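# Push chocolate bars from table onto infeed belt

## Task

Push the whole line of chocolate bars off the steel table and onto the white infeed conveyor, ending with each bar lying flat and entirely on the belt.

## Robot and tools

Robot: two arms, left_arm and right_arm, each ending in a five-finger hand. right_arm has a right hand; left_arm has a mirrored left hand. Base positions in the scene frame: left_arm at (+0.035, +0.268, 0) m, right_arm at (+0.038, -0.370, 0) m, both facing roughly +x. A camera stand sits behind the arms.

Frame: the scene frame has its origin at table-top height, halfway between the arms' nominal bases. +z is up, +x points out over the table, and +y is toward left_arm (arm names do not match image sides). Reported end_effector_position (m) and end_effector_quat_wxyz use this frame and may be off by a few cm.

Hand point: a spot 0.05 m in front of the palm and 0.15 m out from the wrist face. Its +z runs along the straight fingers, +y out of the palm, +x across the palm away from the thumb on the right hand (toward the thumb on the left hand). Straight fingertips extend 0.06-0.07 m past it along +z and lie about 0.06 m behind it along -y. A wrist bracket on the little-finger side can collide with things.

The 28-number row, used by execute_actions and move, covers both arms and every value must be in [-1, 1]. Order: left_arm dx, dy, dz, rx, ry, rz; left hand little, ring, middle, index, thumb_bend, thumb_turn; left force_limit, speed; then the same 14 for right_arm. The six pose numbers are offsets, not poses. They are measured from that arm's Hand target as it stood when the action or move began, along the Hand target's own axes. 1.0 equals 0.6 m of travel or 180 degrees of turn, and rx, ry, rz form one rotation vector. In a multi-row action, every row counts from the same start, not from the row before. All zeros re-requests the current Hand target, which is how you close a leftover gap or end a push. The hand numbers are absolute targets: +1 straight/open, -1 curled/closed; thumb_turn -1 puts the thumb in front of the palm, +1 beside it. force_limit maps -1..+1 to about 0-10 N (0-15 N on the two thumb motors). speed rises from near zero at -1 to full at +0.48 and stays full above that. There is no 'unchanged' value: repeat the last eight hand numbers you sent, or, if none were sent yet, the hand_measured values plus hand_force_limit and hand_speed.

execute_actions(actions, cameras): actions is a list of actions; each action is up to 15 rows, each row one 1/30 s control step (0.5 s per action), and a short action keeps its last row. Images return only when actions is empty or cameras names them ("all", or names like cam_high).

move(target, speed, blend, blocking, cameras): drives each hand point in a straight line toward a target row, or a list of up to 15 rows. Every row counts from the same starting Hand targets. speed is the top path speed in m/s (0.002-4.3, default 0.25), and turning is capped at twice that in rad/s. blend in metres rounds corners between rows; 0 stops at each. The total is capped at 10 s. blocking=false returns early while the move keeps running. The result adds a move: line with an ending such as done, off_target, moving, held or fault, plus limits like paced (pose clipped) or held (steps withheld). Moves do not avoid obstacles or the other arm.

wait(seconds 0-10) lets the scene run. stop brakes a running move. zoom_image(camera, region [x0,y0,x1,y1], at most 504x504 px) enlarges part of the newest image from cam_high, cam_low, cam_left_wrist or cam_right_wrist (each 672x504). show_instructions shows reference pages. finished_scene(scene=1) ends the scene permanently.

Results list the Hand target (your last commanded pose after clipping), end_effector_position, joint positions, velocities and torques, and hand_measured, hand_stopped_by (moving, target, force, stalled, fault) and hand_load_n, all in motor order. Executed actions also report positions at some steps.

Behaviour: orientation commands are clipped to within 40 degrees of the current orientation. Arms follow loosely and often rest 1-3 cm (sometimes 5 cm) short, usually low, without touching anything. An arm blocked by something keeps pushing until you command it back past its hand point. Avoid paths near an arm's own base.

Avoid: knocking any bar off the table or leaving one off it (fails the task); fast impacts or heavy pressing on the table or belt; any contact between the two arms; excessive finger loads. Holding a load, reaching far or pushing into something unreachable heats motors. A MOTOR HOT line appears at 85 °C, and at 100 °C that arm drops and stays faulted for 30-60 s. Loose objects may get small random nudges. Push the bars slowly with the hand or fingers held low, and make sure everything is settled before finishing.

Each tool is called after "Call:" in YAML: its name, and indented under it one key for each argument.

Reference images:

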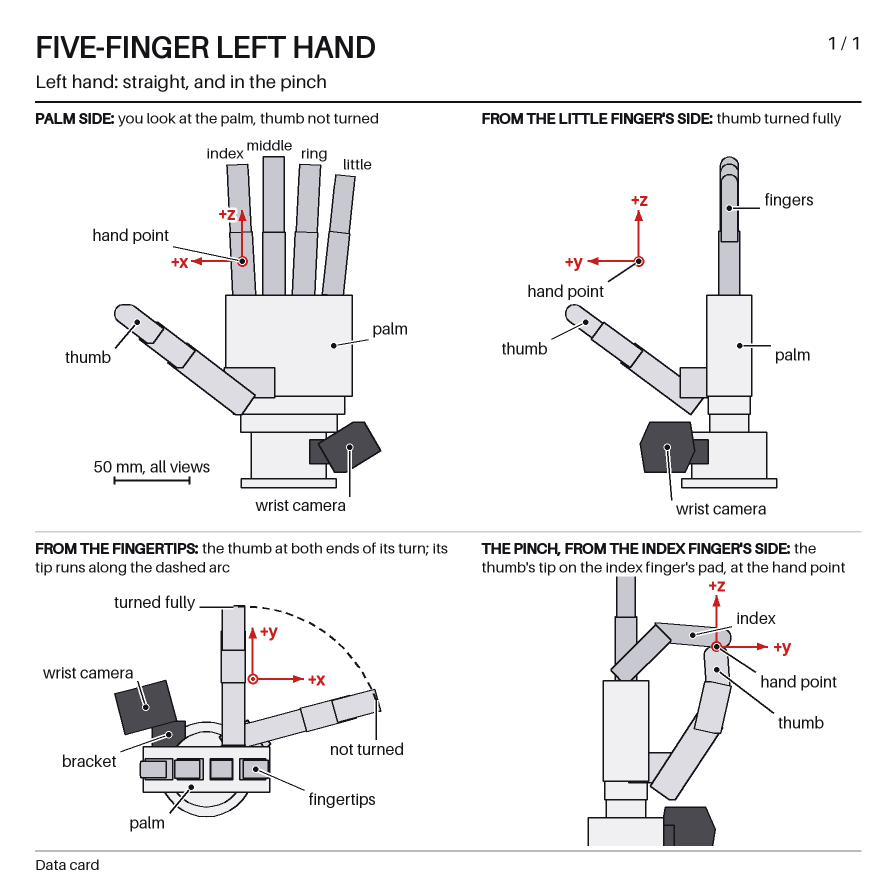

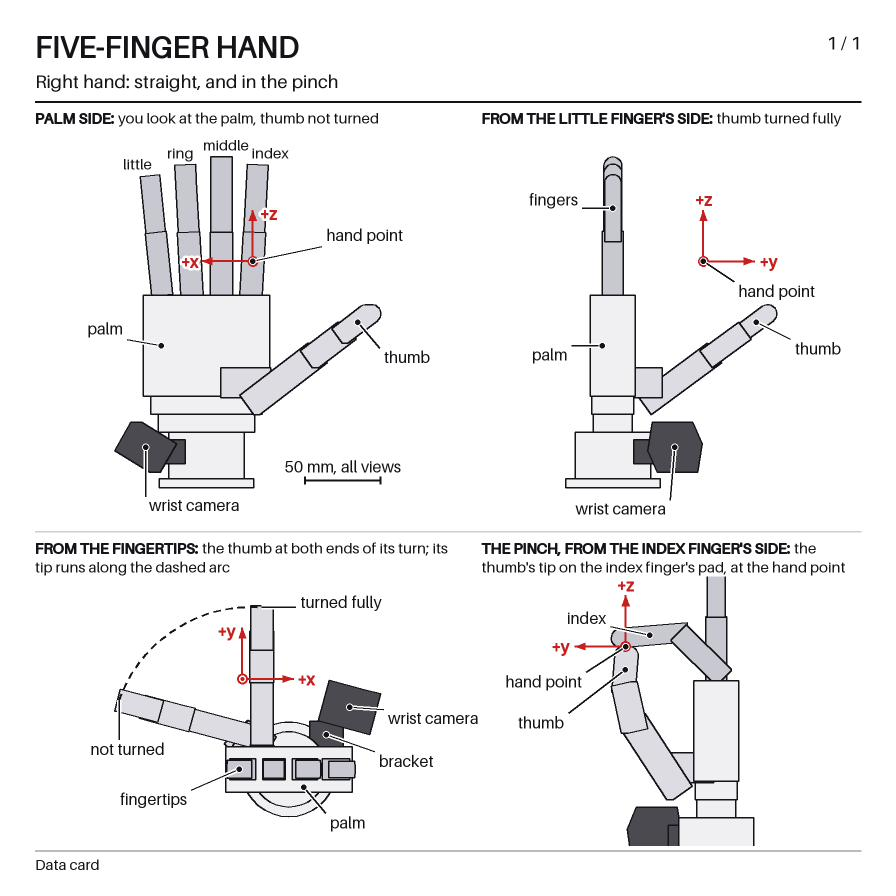

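## Session

Call:
execute_actions:
  actions: []

Scene clock: 0.00 s.
left_arm: end_effector_position=(+0.6401, +0.2923, +0.2593) hand_measured=(+1.000, +1.000, +1.000, +1.000, +1.000, +1.000) hand_load_n=(+0.0, +0.0, +0.0, +0.0, +0.0, +0.0) hand_stopped_by=(target, target, target, target, target, target) hand_force_limit=0.00 hand_speed=-0.80 end_effector_quat_wxyz=(-0.022, -0.508, +0.776, -0.374) | right_arm: end_effector_position=(+0.4421, -0.1342, +0.2196) hand_measured=(+1.000, +1.000, +1.000, +1.000, +1.000, +1.000) hand_load_n=(+0.0, +0.0, +0.0, +0.0, +0.0, +0.0) hand_stopped_by=(target, target, target, target, target, target) hand_force_limit=0.00 hand_speed=-0.80 end_effector_quat_wxyz=(-0.535, +0.714, -0.448, +0.058)
Joint positions: left_arm=[0.209 1.938 2.022 -1.4 0.733 0.562] | right_arm=[0.215 1.162 0.818 -0.195 -0.608 0.123]
Joint velocities: within noise
Joint torques (N m): no reading
Heat: left arm: hottest shoulder 34 °C; right arm: hottest waist 33 °C.
Hand target: left_arm +0.6454, +0.2936, +0.2691; -0.009, -0.503, +0.777, -0.378 | right_arm +0.4495, -0.1326, +0.2334; -0.544, +0.711, -0.440, +0.067

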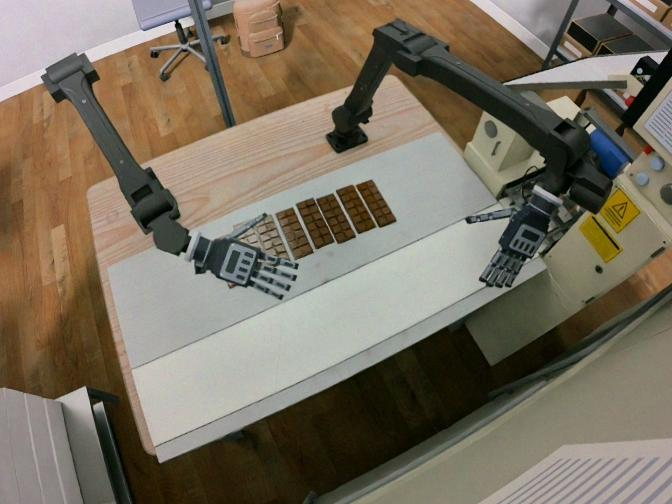

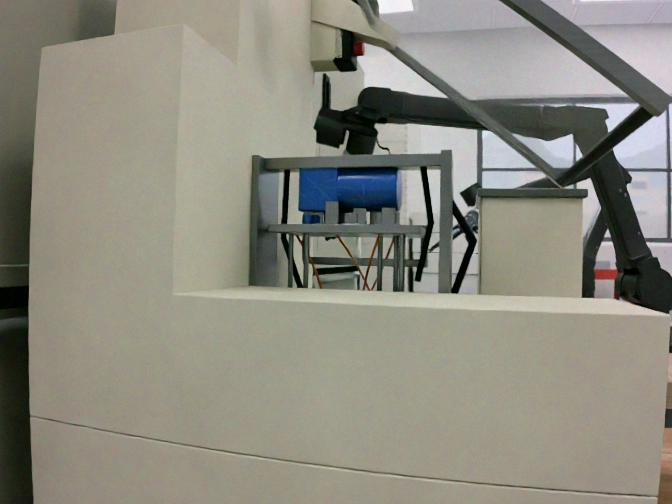

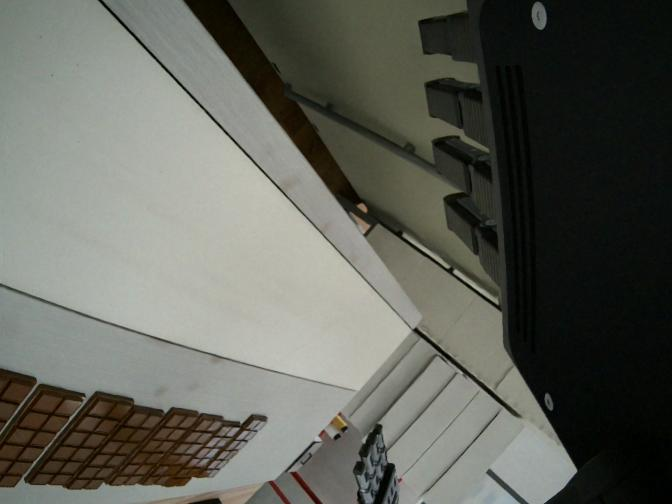

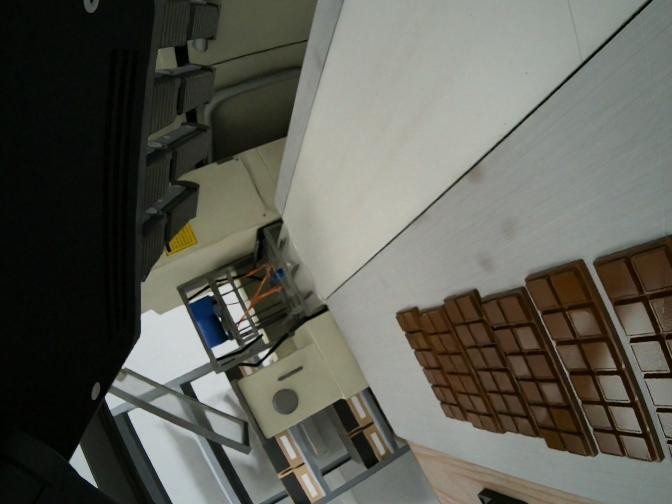

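Call:
zoom_image:
  camera: "cam_high"
  region: [90, 130, 420, 378]

Call:
zoom_image:
  camera: "cam_high"
  region: [210, 160, 410, 310]

Call:
zoom_image:
  camera: "cam_right_wrist"
  region: [272, 200, 672, 500]

Call:
zoom_image:
  camera: "cam_left_wrist"
  region: [0, 200, 400, 500]

Scaled by 1.527 from the camera's 672x504 image, which has a finer 960x720 frame.

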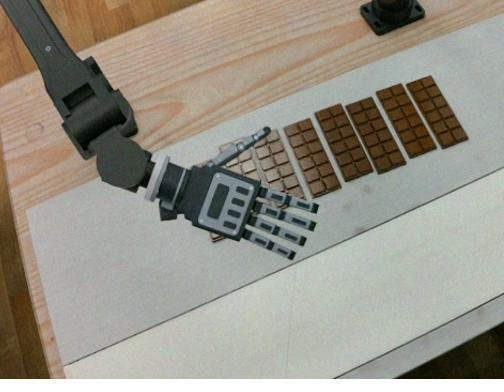

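Scaled by 2.520 from the camera's 672x504 image, which has a finer 960x720 frame.

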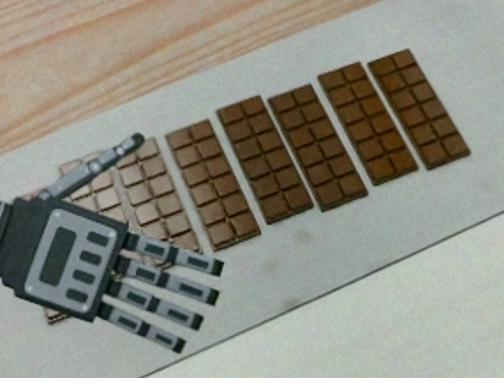

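Scaled by 1.260 from the camera's 672x504 image, which has a finer 960x720 frame.

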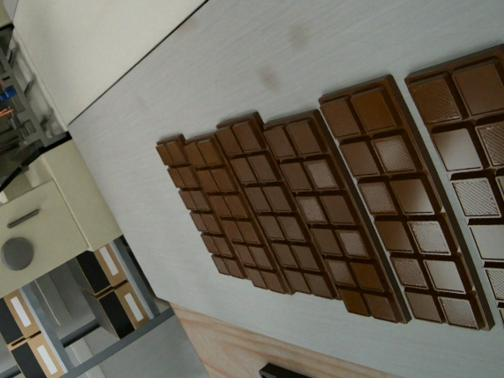

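Scaled by 1.260 from the camera's 672x504 image, which has a finer 960x720 frame.

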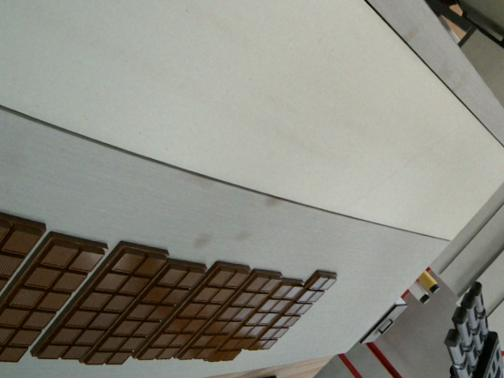

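Call:
zoom_image:
  camera: "cam_high"
  region: [100, 300, 350, 488]

Call:
zoom_image:
  camera: "cam_high"
  region: [350, 180, 600, 368]

Call:
zoom_image:
  camera: "cam_left_wrist"
  region: [200, 250, 440, 430]

Scaled by 2.016 from the camera's 672x504 image, which has a finer 960x720 frame.

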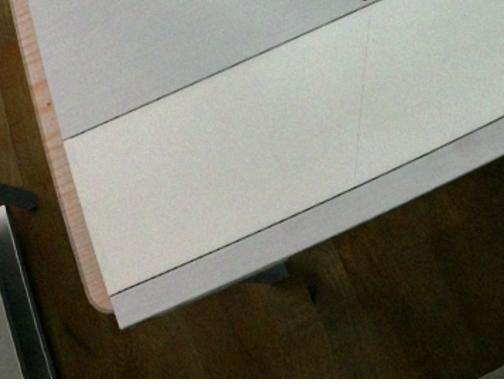

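Scaled by 2.016 from the camera's 672x504 image, which has a finer 960x720 frame.

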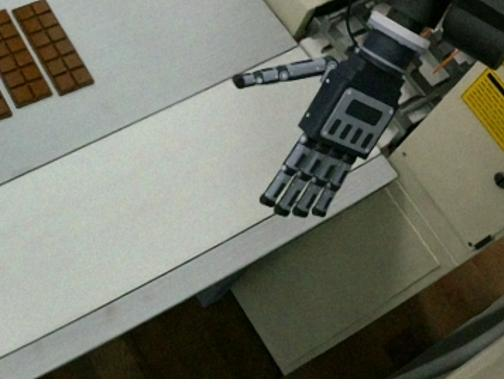

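Scaled by 2.100 from the camera's 672x504 image, which has a finer 960x720 frame.

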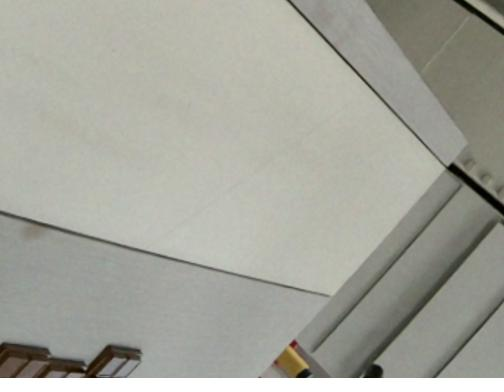

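Call:
move:
  target: [0.222, 0.4087, -0.164, -0.1714, -0.1799, -0.1273, 1, 1, 1, 1, 1, -1, 0, -0.3, 0.084, 0.0742, -0.3055, -0.2934, 0.2291, 0.1301, 1, 1, 1, 1, 1, -1, 0, -0.3]
  speed: 0.25
  cameras: ["all"]

Scene clock: 138.47 s.
left_arm: end_effector_position=(+0.3563, +0.3053, +0.2490) hand_measured=(+1.000, +1.000, +1.000, +1.000, +1.000, -1.000) hand_load_n=(+0.0, +0.0, +0.0, +0.0, +0.0, +0.0) hand_stopped_by=(target, target, target, target, target, target) hand_force_limit=0.00 hand_speed=-0.30 end_effector_quat_wxyz=(-0.001, +0.706, -0.708, +0.003) | right_arm: end_effector_position=(+0.3361, -0.2990, +0.2364) hand_measured=(+1.000, +1.000, +1.000, +1.000, +1.000, -1.000) hand_load_n=(+0.0, +0.0, +0.0, +0.0, +0.0, +0.0) hand_stopped_by=(target, target, target, target, target, target) hand_force_limit=0.00 hand_speed=-0.30 end_effector_quat_wxyz=(+0.011, +0.714, -0.700, -0.011)
Joint positions: left_arm=[0.138 1.349 1.356 -1.573 0.004 0.18] | right_arm=[0.109 1.306 1.276 -1.572 -0.003 0.095]
Joint torques (N m): left_arm=[1.38 -7.82 6.72 0.16 -0.1 -0.14] | right_arm=[-0.03 -8.82 12.56 0.24 0.02 0.19]
Heat: left arm: hottest shoulder 39 °C; right arm: hottest elbow 38 °C.
Hand target: left_arm +0.3502, +0.3003, +0.2501; +0.000, +0.707, -0.708, +0.000 | right_arm +0.3500, -0.2998, +0.2503; +0.000, +0.707, -0.707, +0.001
Off the commanded pose: left_arm 0.008 m, 0 deg | right_arm 0.020 m, 2 deg.
move: off_target (right_arm)
camera_calibration:
cam_left_wrist: T_world_to_cam=[[0.969378, -0.243767, 0.0297238, -0.283628], [-0.234757, -0.884343, 0.403518, 0.270188], [-0.0720786, -0.39814, -0.914489, 0.487726], [0, 0, 0, 1]] pos_world=[0.373525, 0.363982, 0.345425]
cam_right_wrist: T_world_to_cam=[[-0.964236, -0.258132, 0.0601394, 0.229996], [-0.204596, 0.869152, 0.450239, 0.233201], [-0.168491, 0.421832, -0.890881, 0.505662], [0, 0, 0, 1]] pos_world=[0.354682, -0.356623, 0.331657]

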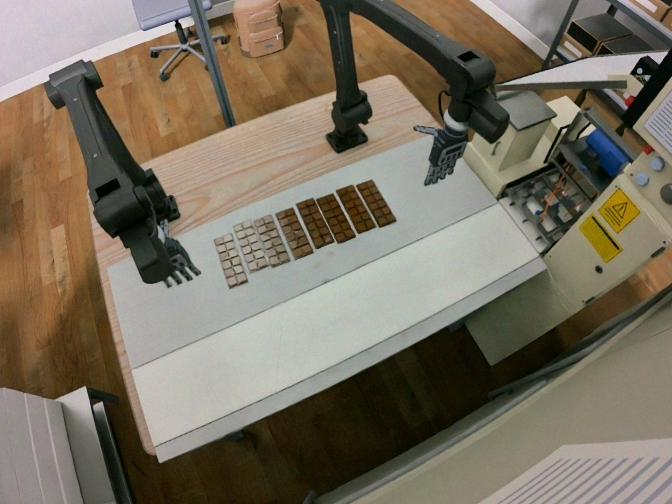

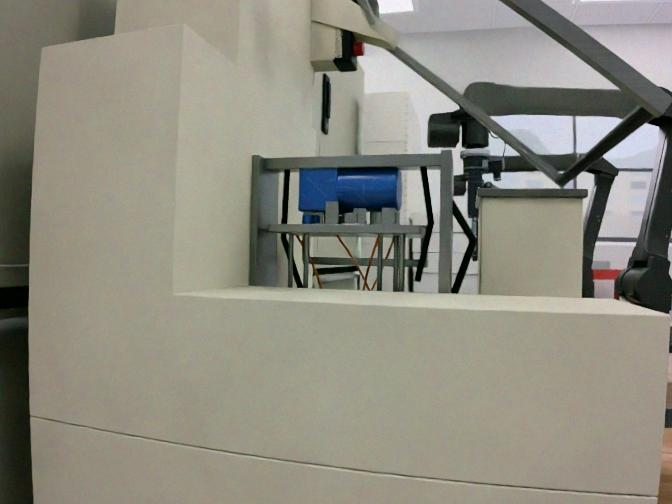

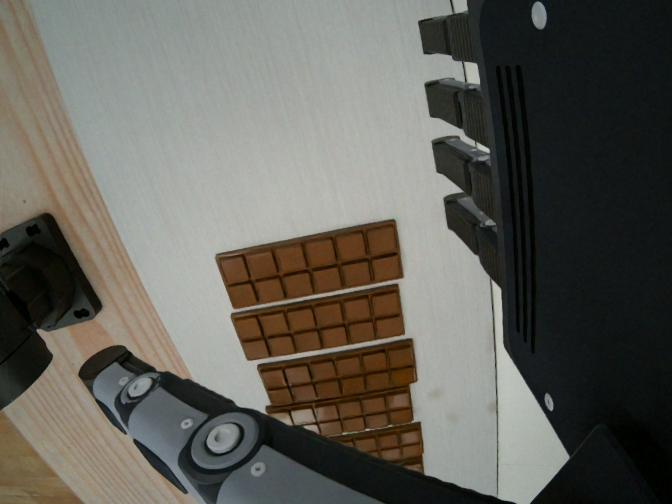

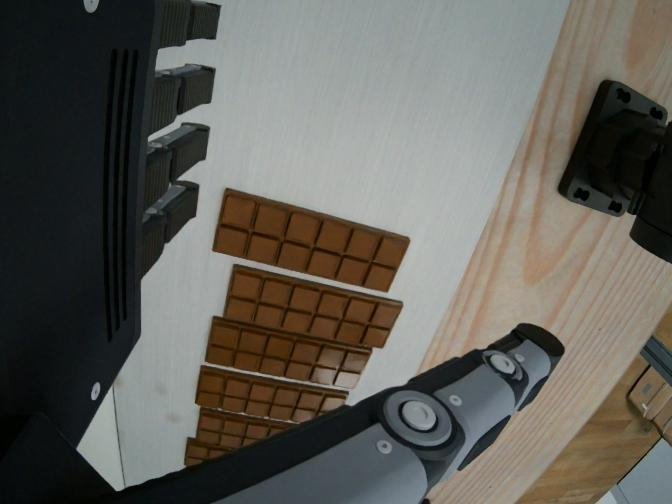

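Call:
zoom_image:
  camera: "cam_high"
  region: [200, 160, 410, 318]

Call:
zoom_image:
  camera: "cam_right_wrist"
  region: [150, 170, 450, 480]

Call:
zoom_image:
  camera: "cam_left_wrist"
  region: [200, 200, 510, 500]

Scaled by 2.400 from the camera's 672x504 image, which has a finer 960x720 frame.

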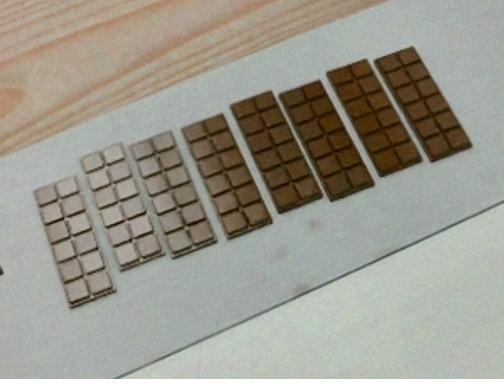

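Scaled by 1.626 from the camera's 672x504 image, which has a finer 960x720 frame.

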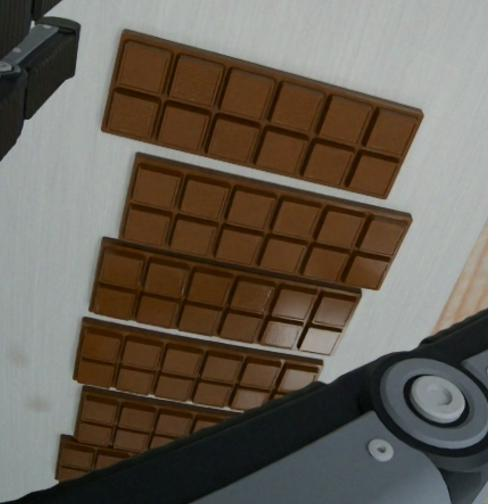

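Scaled by 1.626 from the camera's 672x504 image, which has a finer 960x720 frame.

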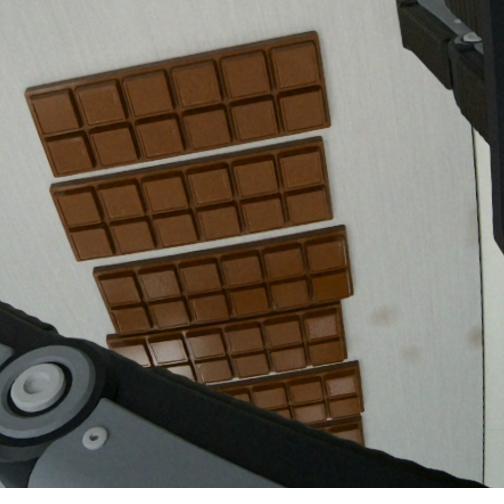

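Call:
zoom_image:
  camera: "cam_high"
  region: [120, 200, 240, 290]

Call:
zoom_image:
  camera: "cam_high"
  region: [390, 110, 510, 200]

Scaled by 4.200 from the camera's 672x504 image, which has a finer 960x720 frame.

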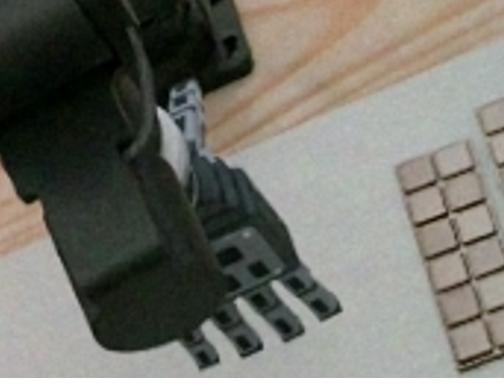

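Scaled by 4.200 from the camera's 672x504 image, which has a finer 960x720 frame.

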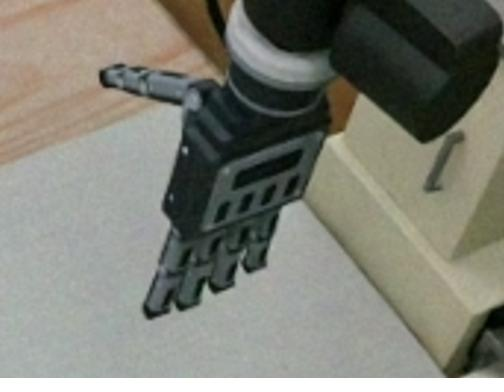

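Call:
move:
  target: [0.1905, 0.3362, 0.1335, 0, 0.0278, 0, -1, 1, 1, -1, 1, -1, 0, -0.3, -0.193, 0.3483, 0.1338, 0, -0.0278, 0, -1, 1, 1, -1, 1, -1, 0, -0.3]
  speed: 0.25
  cameras: ["cam_high", "cam_left_wrist", "cam_right_wrist"]

Scene clock: 250.53 s.
left_arm: end_effector_position=(+0.1535, +0.1869, +0.1732) hand_measured=(-1.000, +1.000, +1.000, -1.000, +1.000, -1.000) hand_load_n=(+0.0, +0.0, +0.0, +0.0, +0.0, +0.0) hand_stopped_by=(target, target, target, target, target, target) hand_force_limit=0.00 hand_speed=-0.30 end_effector_quat_wxyz=(+0.029, +0.706, -0.707, +0.036) | right_arm: end_effector_position=(+0.1413, -0.1858, +0.1713) hand_measured=(-1.000, +1.000, +1.000, -1.000, +1.000, -1.000) hand_load_n=(+0.0, +0.0, +0.0, +0.0, +0.0, +0.0) hand_stopped_by=(target, target, target, target, target, target) hand_force_limit=0.00 hand_speed=-0.30 end_effector_quat_wxyz=(-0.027, +0.708, -0.705, -0.032)
Joint positions: left_arm=[-0.222 0.768 0.757 -1.534 0.089 -0.181] | right_arm=[0.69 0.874 0.798 -1.447 -0.069 0.694]
Joint torques (N m): left_arm=[1.2 -0.09 6.69 0.32 -0.02 -0.16] | right_arm=[1.03 -2.96 7.84 1.05 -0.06 0.19]
Heat: left arm: hottest shoulder 36 °C; right arm: hottest elbow 39 °C.
Hand target: left_arm +0.1484, +0.1862, +0.1700; +0.031, +0.706, -0.707, +0.031 | right_arm +0.1411, -0.1839, +0.1698; -0.031, +0.706, -0.707, -0.030
Off the commanded pose: left_arm 0.006 m, 1 deg | right_arm 0.002 m, 1 deg.
move: done
camera_calibration:
cam_left_wrist: T_world_to_cam=[[0.969061, -0.240486, 0.0555702, -0.118767], [-0.237136, -0.844671, 0.479892, 0.128165], [-0.0684687, -0.478222, -0.875566, 0.364294], [0, 0, 0, 1]] pos_world=[0.170428, 0.25391, 0.264058]
cam_right_wrist: T_world_to_cam=[[-0.96951, -0.244483, 0.0166938, 0.0860045], [-0.200862, 0.831856, 0.517369, 0.10535], [-0.140374, 0.498241, -0.8556, 0.371185], [0, 0, 0, 1]] pos_world=[0.156648, -0.251549, 0.261645]
Images, in order (width x height): cam_high 672x504, cam_left_wrist 672x504, cam_right_wrist 672x504.

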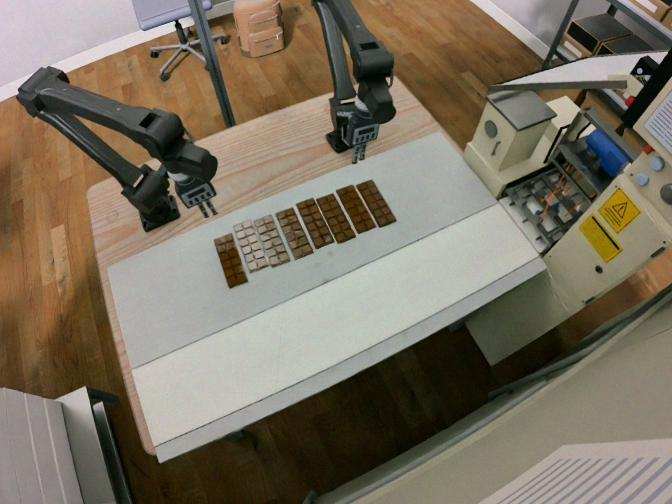

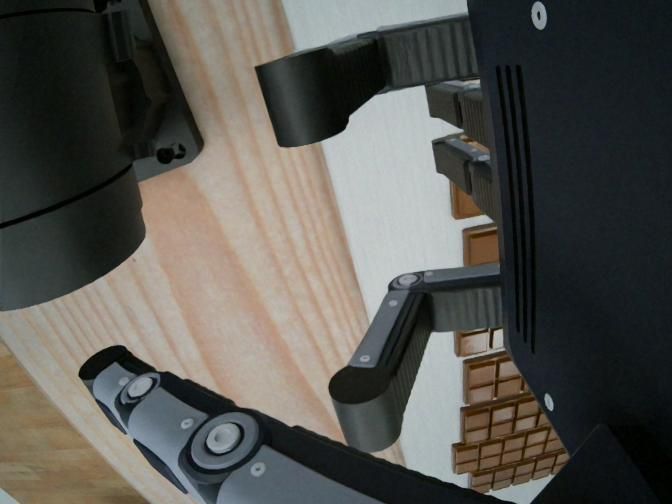

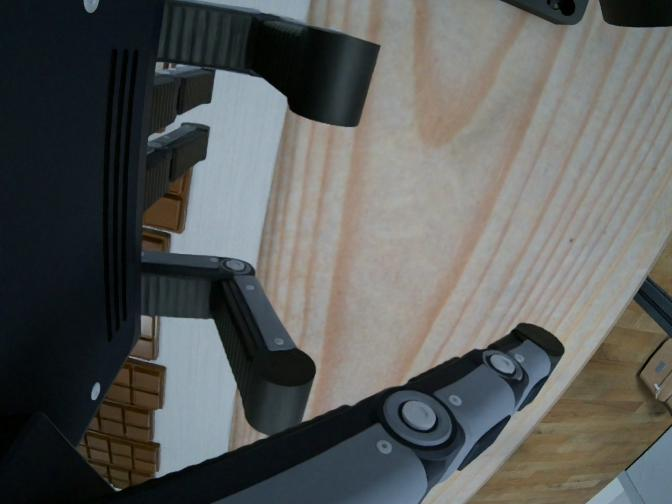

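Call:
zoom_image:
  camera: "cam_left_wrist"
  region: [380, 60, 540, 300]

Call:
zoom_image:
  camera: "cam_right_wrist"
  region: [120, 40, 280, 280]

Call:
zoom_image:
  camera: "cam_high"
  region: [160, 100, 420, 295]

Scaled by 2.100 from the camera's 672x504 image, which has a finer 960x720 frame.

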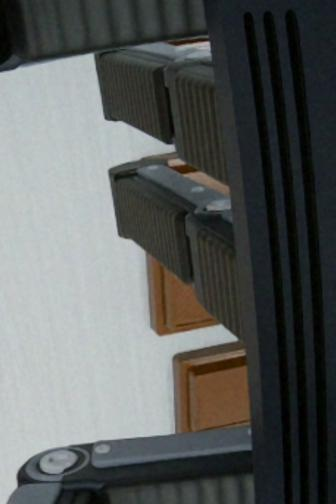

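Scaled by 2.100 from the camera's 672x504 image, which has a finer 960x720 frame.

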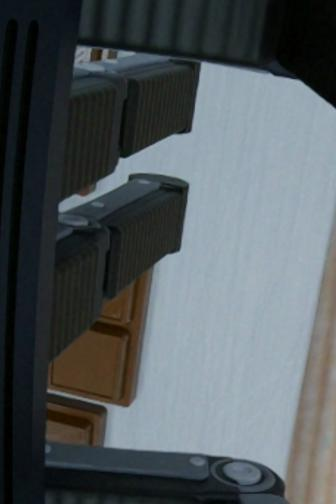

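Scaled by 1.938 from the camera's 672x504 image, which has a finer 960x720 frame.

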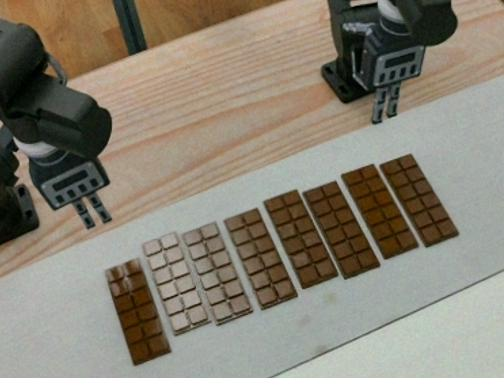

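Call:
move:
  target: [-0.0166, 0, 0.1324, 0, 0, 0, -1, 1, 1, -1, 1, -1, 0, -0.3, 0.0066, 0, 0.1333, 0, 0, 0, -1, 1, 1, -1, 1, -1, 0, -0.3]
  speed: 0.12
  cameras: ["cam_high", "cam_left_wrist", "cam_right_wrist"]

Scene clock: 270.27 s.
left_arm: end_effector_position=(+0.1479, +0.1879, +0.1022) hand_measured=(-1.000, +1.000, +1.000, -1.000, +1.000, -1.000) hand_load_n=(+0.0, +0.0, -4.5, +0.0, +0.0, +0.0) hand_stopped_by=(target, target, target, target, target, target) hand_force_limit=0.00 hand_speed=-0.30 end_effector_quat_wxyz=(+0.029, +0.706, -0.707, +0.036) | right_arm: end_effector_position=(+0.1408, -0.1847, +0.1030) hand_measured=(-1.000, +1.000, +1.000, -1.000, +1.000, -1.000) hand_load_n=(+0.0, +0.0, -3.5, +0.0, +0.0, +0.0) hand_stopped_by=(target, target, target, target, target, target) hand_force_limit=0.00 hand_speed=-0.30 end_effector_quat_wxyz=(-0.033, +0.708, -0.705, -0.031)
Joint positions: left_arm=[-0.222 0.775 0.572 -1.342 0.089 -0.181] | right_arm=[0.697 0.903 0.632 -1.239 -0.067 0.701]
Joint torques (N m): left_arm=[2.43 1.9 5.67 1.66 0.02 0] | right_arm=[1.03 -1.03 6.05 2.25 -0.11 0.21]
Heat: left arm: hottest shoulder 36 °C; right arm: hottest elbow 39 °C.
Hand target: left_arm +0.1484, +0.1891, +0.0900; +0.031, +0.706, -0.707, +0.031 | right_arm +0.1413, -0.1808, +0.0897; -0.031, +0.706, -0.707, -0.030
Off the commanded pose: left_arm 0.012 m, 1 deg | right_arm 0.014 m, 0 deg.
move: off_target (left_arm, right_arm)
camera_calibration:
cam_left_wrist: T_world_to_cam=[[0.969141, -0.240104, 0.0558244, -0.109218], [-0.236924, -0.844729, 0.479896, 0.16171], [-0.0680683, -0.478312, -0.875548, 0.302171], [0, 0, 0, 1]] pos_world=[0.164729, 0.25491, 0.193058]
cam_right_wrist: T_world_to_cam=[[-0.969852, -0.243636, 0.00537005, 0.0883882], [-0.205355, 0.828933, 0.520288, 0.139486], [-0.131212, 0.5035, -0.853974, 0.311712], [0, 0, 0, 1]] pos_world=[0.155268, -0.251037, 0.193146]
Images, in order (width x height): cam_high 672x504, cam_left_wrist 672x504, cam_right_wrist 672x504.

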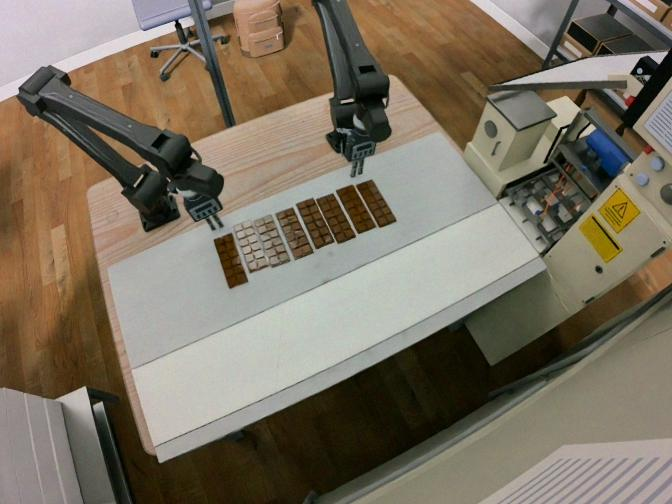

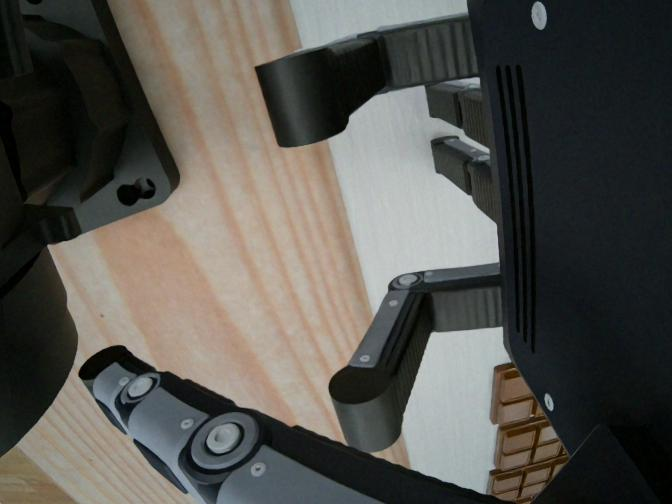

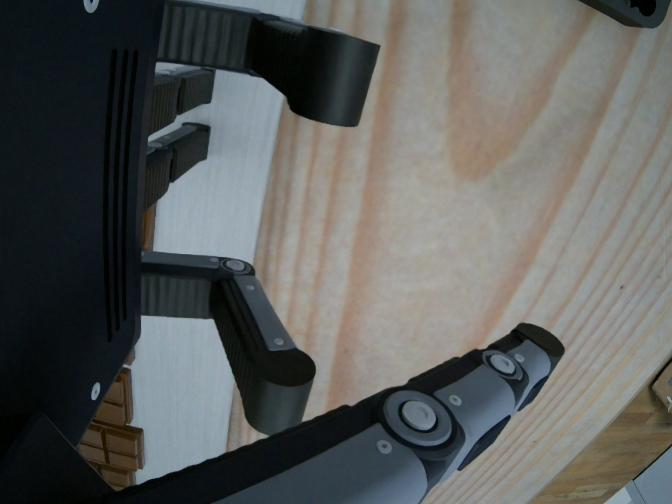

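Call:
zoom_image:
  camera: "cam_high"
  region: [180, 170, 270, 250]

Call:
zoom_image:
  camera: "cam_high"
  region: [320, 120, 410, 200]

Call:
zoom_image:
  camera: "cam_left_wrist"
  region: [380, 60, 540, 300]

Call:
zoom_image:
  camera: "cam_right_wrist"
  region: [120, 40, 280, 280]

Scaled by 5.600 from the camera's 672x504 image, which has a finer 960x720 frame.

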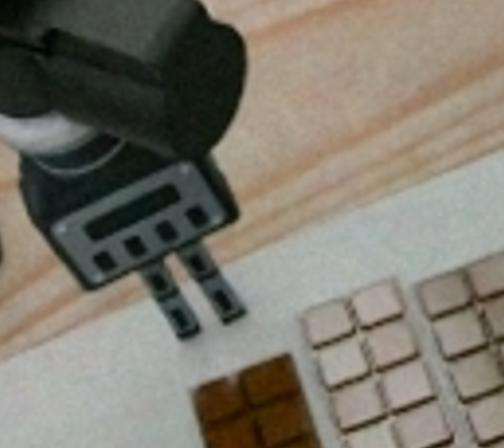

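Scaled by 5.600 from the camera's 672x504 image, which has a finer 960x720 frame.

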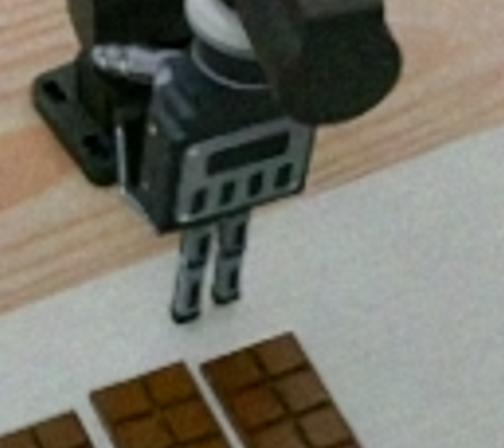

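Scaled by 2.100 from the camera's 672x504 image, which has a finer 960x720 frame.

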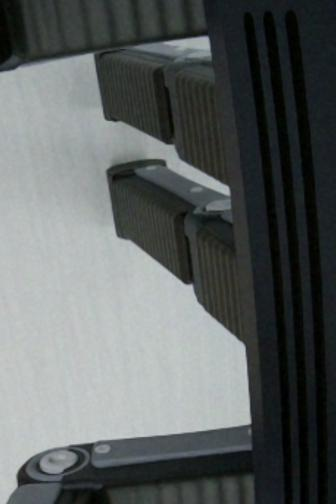

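Scaled by 2.100 from the camera's 672x504 image, which has a finer 960x720 frame.

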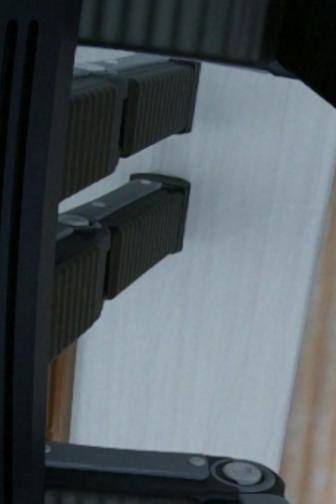

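Call:
move:
  target: [0.0, 0, -0.0268, 0, 0, 0, -1, 1, 1, -1, 1, -1, 0, -0.3, 0.004, 0, -0.0272, 0, 0, 0, -1, 1, 1, -1, 1, -1, 0, -0.3]
  speed: 0.1

Scene clock: 290.67 s.
left_arm: end_effector_position=(+0.1475, +0.1884, +0.1023) hand_measured=(-1.000, +1.000, +1.000, -1.000, +1.000, -1.000) hand_load_n=(+0.5, +0.0, +0.0, +0.0, +0.0, +0.0) hand_stopped_by=(target, target, target, target, target, target) hand_force_limit=0.00 hand_speed=-0.30 end_effector_quat_wxyz=(+0.030, +0.707, -0.706, +0.035) | right_arm: end_effector_position=(+0.1405, -0.1850, +0.1036) hand_measured=(-1.000, +1.000, +1.000, -1.000, +1.000, -1.000) hand_load_n=(+0.0, +0.0, -0.5, +0.0, +0.0, +0.0) hand_stopped_by=(target, target, target, target, target, target) hand_force_limit=0.00 hand_speed=-0.30 end_effector_quat_wxyz=(-0.033, +0.707, -0.706, -0.031)
Joint positions: left_arm=[-0.218 0.775 0.572 -1.345 0.089 -0.181] | right_arm=[0.697 0.9 0.632 -1.242 -0.067 0.702]
Joint torques (N m): left_arm=[2.67 1.2 8.29 -0.02 0 0.07] | right_arm=[0.44 -2.26 8.73 0.47 -0.13 0.09]
Heat: left arm: hottest shoulder 35 °C; right arm: hottest elbow 37 °C.
Hand target: left_arm +0.1485, +0.1905, +0.1060; +0.031, +0.706, -0.707, +0.031 | right_arm +0.1412, -0.1847, +0.1058; -0.031, +0.706, -0.707, -0.030
Off the commanded pose: left_arm 0.004 m, 0 deg | right_arm 0.002 m, 0 deg.
move: done

Call:
move:
  target: [0.0, -0.1542, 0.0, 0, 0, 0, -1, 1, 1, -1, 1, -1, 0, -0.3, 0.0, -0.1578, 0, 0, 0, 0, -1, 1, 1, -1, 1, -1, 0, -0.3]
  speed: 0.1
  cameras: ["cam_high", "cam_left_wrist", "cam_right_wrist"]

Scene clock: 305.60 s.
left_arm: end_effector_position=(+0.2081, +0.1889, +0.1060) hand_measured=(-1.000, +1.000, +0.998, -1.000, +1.000, -1.000) hand_load_n=(+0.0, -0.5, -10.0, +0.5, +0.0, +0.0) hand_stopped_by=(target, target, target, target, target, target) hand_force_limit=0.00 hand_speed=-0.30 end_effector_quat_wxyz=(+0.057, +0.705, -0.707, +0.008) | right_arm: end_effector_position=(+0.2073, -0.1915, +0.1057) hand_measured=(-1.000, +1.000, +1.000, -1.000, +1.000, -1.000) hand_load_n=(+0.0, -1.0, -8.0, +0.0, +0.0, +0.0) hand_stopped_by=(target, target, target, target, target, target) hand_force_limit=0.00 hand_speed=-0.30 end_effector_quat_wxyz=(-0.005, +0.707, -0.705, -0.046)
Joint positions: left_arm=[-0.166 1.053 0.713 -1.289 0.099 -0.12] | right_arm=[0.503 1.123 0.765 -1.228 -0.092 0.505]
Joint torques (N m): left_arm=[3.14 0.09 9.89 2.54 -0.39 0.03] | right_arm=[-0.73 -3.19 10.65 2.44 0.42 -0.04]
Heat: left arm: hottest elbow 36 °C; right arm: hottest elbow 36 °C.
Hand target: left_arm +0.2409, +0.1905, +0.1061; +0.031, +0.706, -0.707, +0.031 | right_arm +0.2359, -0.1848, +0.1058; -0.031, +0.706, -0.707, -0.030
Off the commanded pose: left_arm 0.033 m, 4 deg | right_arm 0.029 m, 3 deg.
move: off_target (left_arm, right_arm)
camera_calibration:
cam_left_wrist: T_world_to_cam=[[0.969488, -0.24424, -0.020967, -0.158748], [-0.202042, -0.844559, 0.495882, 0.165976], [-0.138822, -0.476516, -0.868136, 0.323606], [0, 0, 0, 1]] pos_world=[0.232362, 0.255608, 0.195301]
cam_right_wrist: T_world_to_cam=[[-0.967038, -0.245244, 0.0684979, 0.143562], [-0.175661, 0.837281, 0.517788, 0.153119], [-0.184336, 0.488689, -0.852762, 0.334311], [0, 0, 0, 1]] pos_world=[0.227353, -0.25637, 0.195971]
Images, in order (width x height): cam_high 672x504, cam_left_wrist 672x504, cam_right_wrist 672x504.

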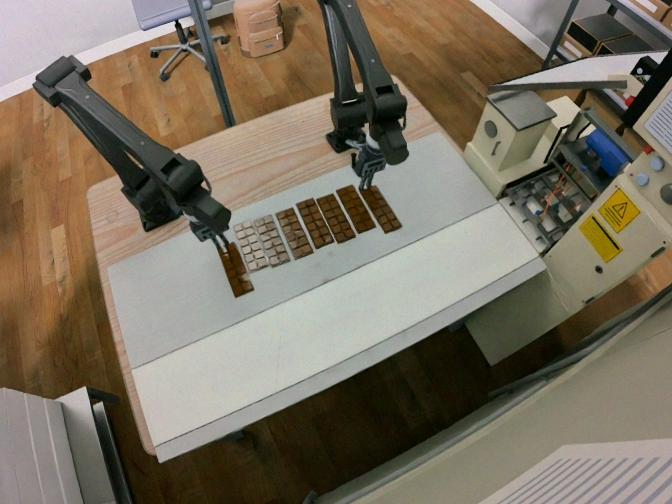

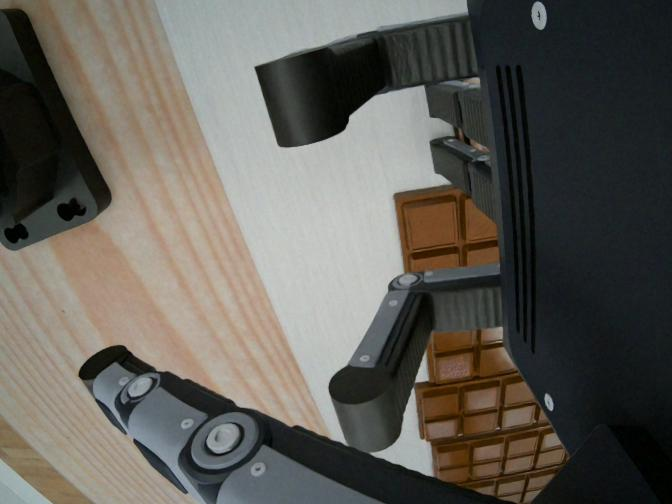

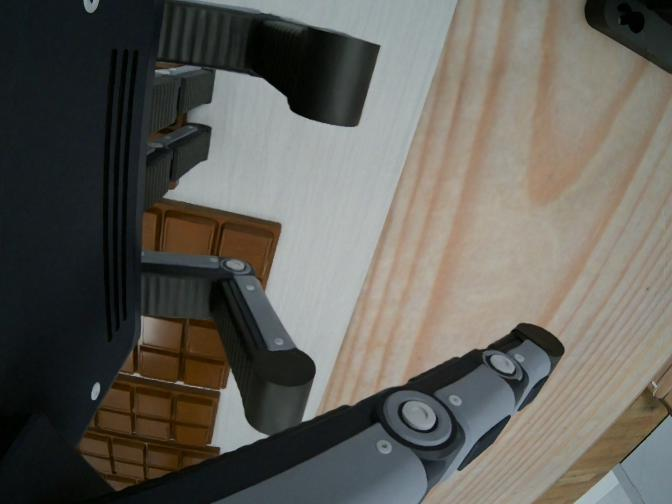

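Call:
zoom_image:
  camera: "cam_high"
  region: [180, 190, 280, 310]

Call:
zoom_image:
  camera: "cam_high"
  region: [330, 130, 430, 250]

Call:
zoom_image:
  camera: "cam_left_wrist"
  region: [380, 60, 540, 300]

Call:
zoom_image:
  camera: "cam_right_wrist"
  region: [120, 40, 280, 280]

Scaled by 4.200 from the camera's 672x504 image, which has a finer 960x720 frame.

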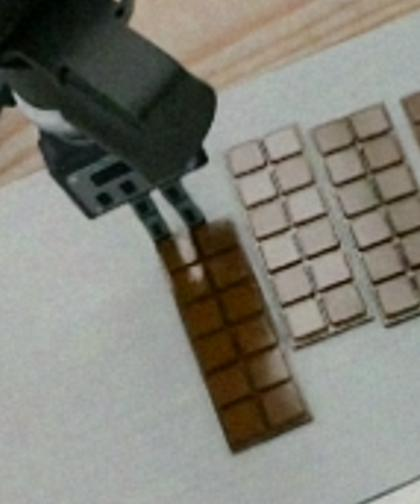

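Scaled by 4.200 from the camera's 672x504 image, which has a finer 960x720 frame.

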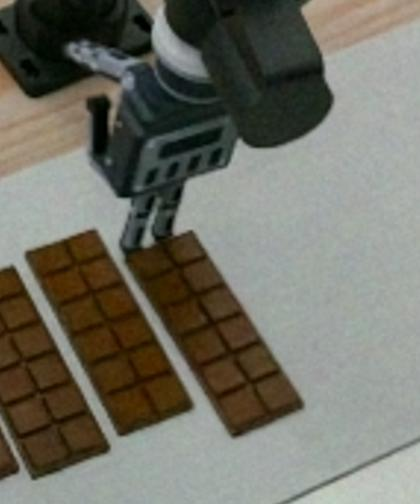

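Scaled by 2.100 from the camera's 672x504 image, which has a finer 960x720 frame.

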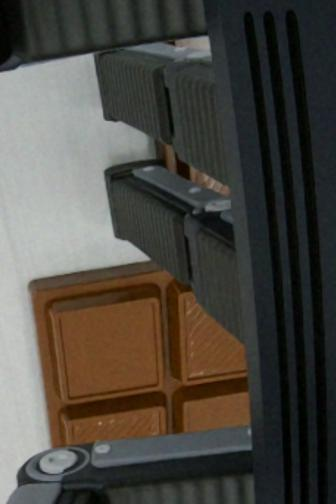

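Scaled by 2.100 from the camera's 672x504 image, which has a finer 960x720 frame.

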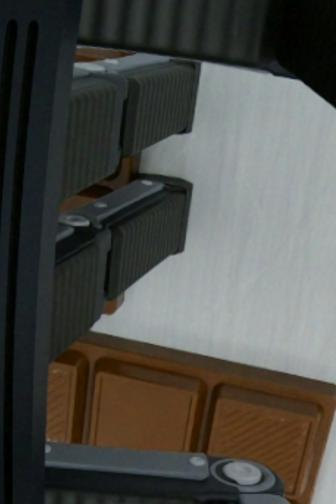

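Call:
move:
  target: [0.0006, 0.0, -0.0066, 0.0167, 0, 0, -1, 1, 1, -1, 1, -1, 0, -0.3, -0.0006, 0, -0.0066, 0.0167, 0, 0, -1, 1, 1, -1, 1, -1, 0, -0.3]
  speed: 0.1
  cameras: ["cam_high"]

Scene clock: 325.17 s.
left_arm: end_effector_position=(+0.2223, +0.1892, +0.1033) hand_measured=(-1.000, +1.000, +1.000, -1.000, +1.000, -1.000) hand_load_n=(+0.0, +0.0, -4.0, +0.0, +0.0, +0.0) hand_stopped_by=(target, target, target, target, target, target) hand_force_limit=0.00 hand_speed=-0.30 end_effector_quat_wxyz=(+0.034, +0.705, -0.708, +0.028) | right_arm: end_effector_position=(+0.2209, -0.1912, +0.1034) hand_measured=(-1.000, +1.000, +1.000, -1.000, +1.000, -1.000) hand_load_n=(+0.0, +0.0, -3.0, +0.0, +0.0, +0.0) hand_stopped_by=(target, target, target, target, target, target) hand_force_limit=0.00 hand_speed=-0.30 end_effector_quat_wxyz=(-0.026, +0.708, -0.705, -0.023)
Joint positions: left_arm=[-0.166 1.045 0.713 -1.236 0.088 -0.12] | right_arm=[0.503 1.116 0.765 -1.183 -0.059 0.505]
Joint torques (N m): left_arm=[2.84 -2.73 8.9 1.43 -0.16 -0.03] | right_arm=[0.38 -6.24 9.58 1.61 0.15 0.15]
Heat: left arm: hottest elbow 37 °C; right arm: hottest elbow 37 °C.
Hand target: left_arm +0.2409, +0.1904, +0.1100; +0.013, +0.707, -0.706, +0.050 | right_arm +0.2359, -0.1847, +0.1098; -0.049, +0.705, -0.707, -0.012
Off the commanded pose: left_arm 0.020 m, 4 deg | right_arm 0.018 m, 3 deg.
move: off_target (left_arm, right_arm)
Images, in order (width x height): cam_high 672x504.

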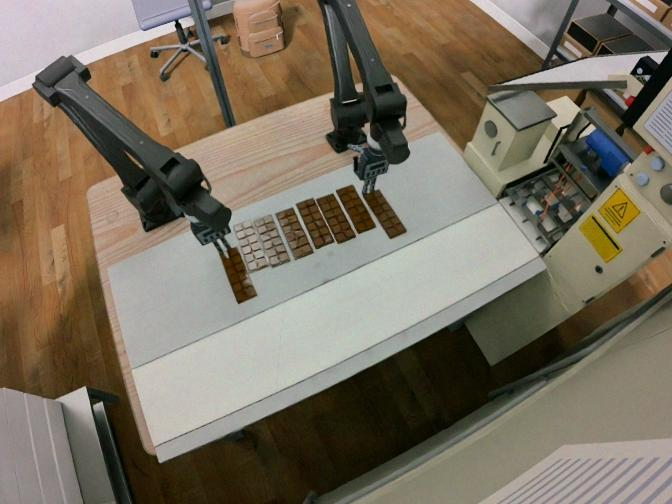

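Call:
move:
  target: [0.0005, -0.1334, 0.002, 0, 0, 0, -1, 1, 1, -1, 1, -1, 0, -0.3, -0.0005, -0.1334, 0.002, 0, 0, 0, -1, 1, 1, -1, 1, -1, 0, -0.3]
  speed: 0.1
  cameras: ["cam_high"]

Call:
zoom_image:
  camera: "cam_high"
  region: [190, 160, 430, 340]

Scene clock: 334.07 s.
left_arm: end_effector_position=(+0.2895, +0.1885, +0.1030) hand_measured=(-1.000, +1.000, +1.000, -1.000, +1.000, -1.000) hand_load_n=(+0.0, -0.5, -3.5, +0.0, +0.0, +0.0) hand_stopped_by=(target, target, target, target, target, target) hand_force_limit=0.00 hand_speed=-0.30 end_effector_quat_wxyz=(+0.034, +0.708, -0.705, +0.027) | right_arm: end_effector_position=(+0.2897, -0.1913, +0.1036) hand_measured=(-1.000, +1.000, +1.000, -1.000, +1.000, -1.000) hand_load_n=(+0.0, +0.0, -3.0, +0.0, +0.0, +0.0) hand_stopped_by=(target, target, target, target, target, target) hand_force_limit=0.00 hand_speed=-0.30 end_effector_quat_wxyz=(-0.024, +0.705, -0.709, -0.023)
Joint positions: left_arm=[-0.14 1.244 0.858 -1.185 0.087 -0.104] | right_arm=[0.403 1.295 0.908 -1.156 -0.06 0.415]
Joint torques (N m): left_arm=[2.96 -3.14 11.19 1.36 -0.11 0.07] | right_arm=[-0.26 -7.18 11.85 1.54 -0.09 -0.07]
Heat: left arm: hottest elbow 37 °C; right arm: hottest elbow 38 °C.
Hand target: left_arm +0.3208, +0.1903, +0.1130; +0.013, +0.707, -0.706, +0.050 | right_arm +0.3158, -0.1847, +0.1129; -0.049, +0.705, -0.707, -0.012
Off the commanded pose: left_arm 0.033 m, 4 deg | right_arm 0.029 m, 3 deg.
move: off_target (left_arm, right_arm)
Images, in order (width x height): cam_high 672x504.

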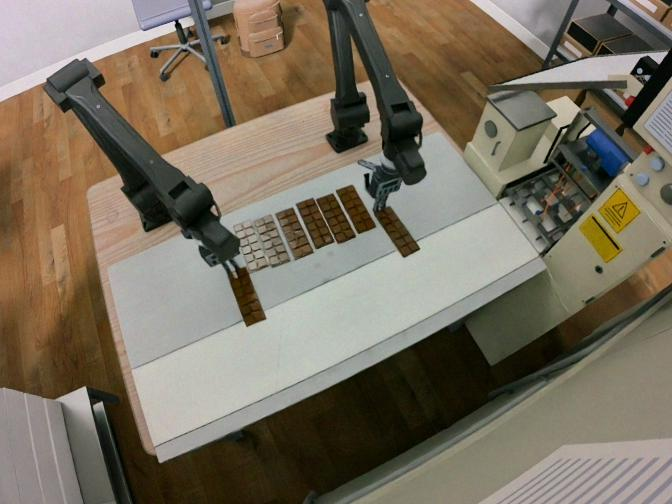

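Scaled by 2.100 from the camera's 672x504 image, which has a finer 960x720 frame.

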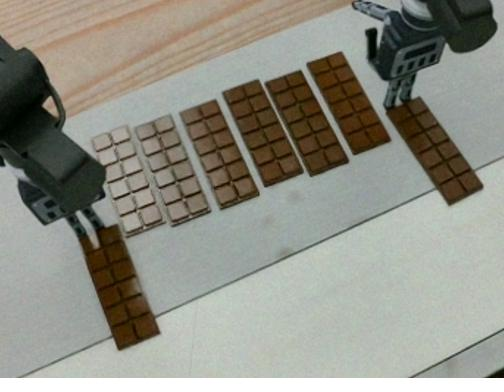

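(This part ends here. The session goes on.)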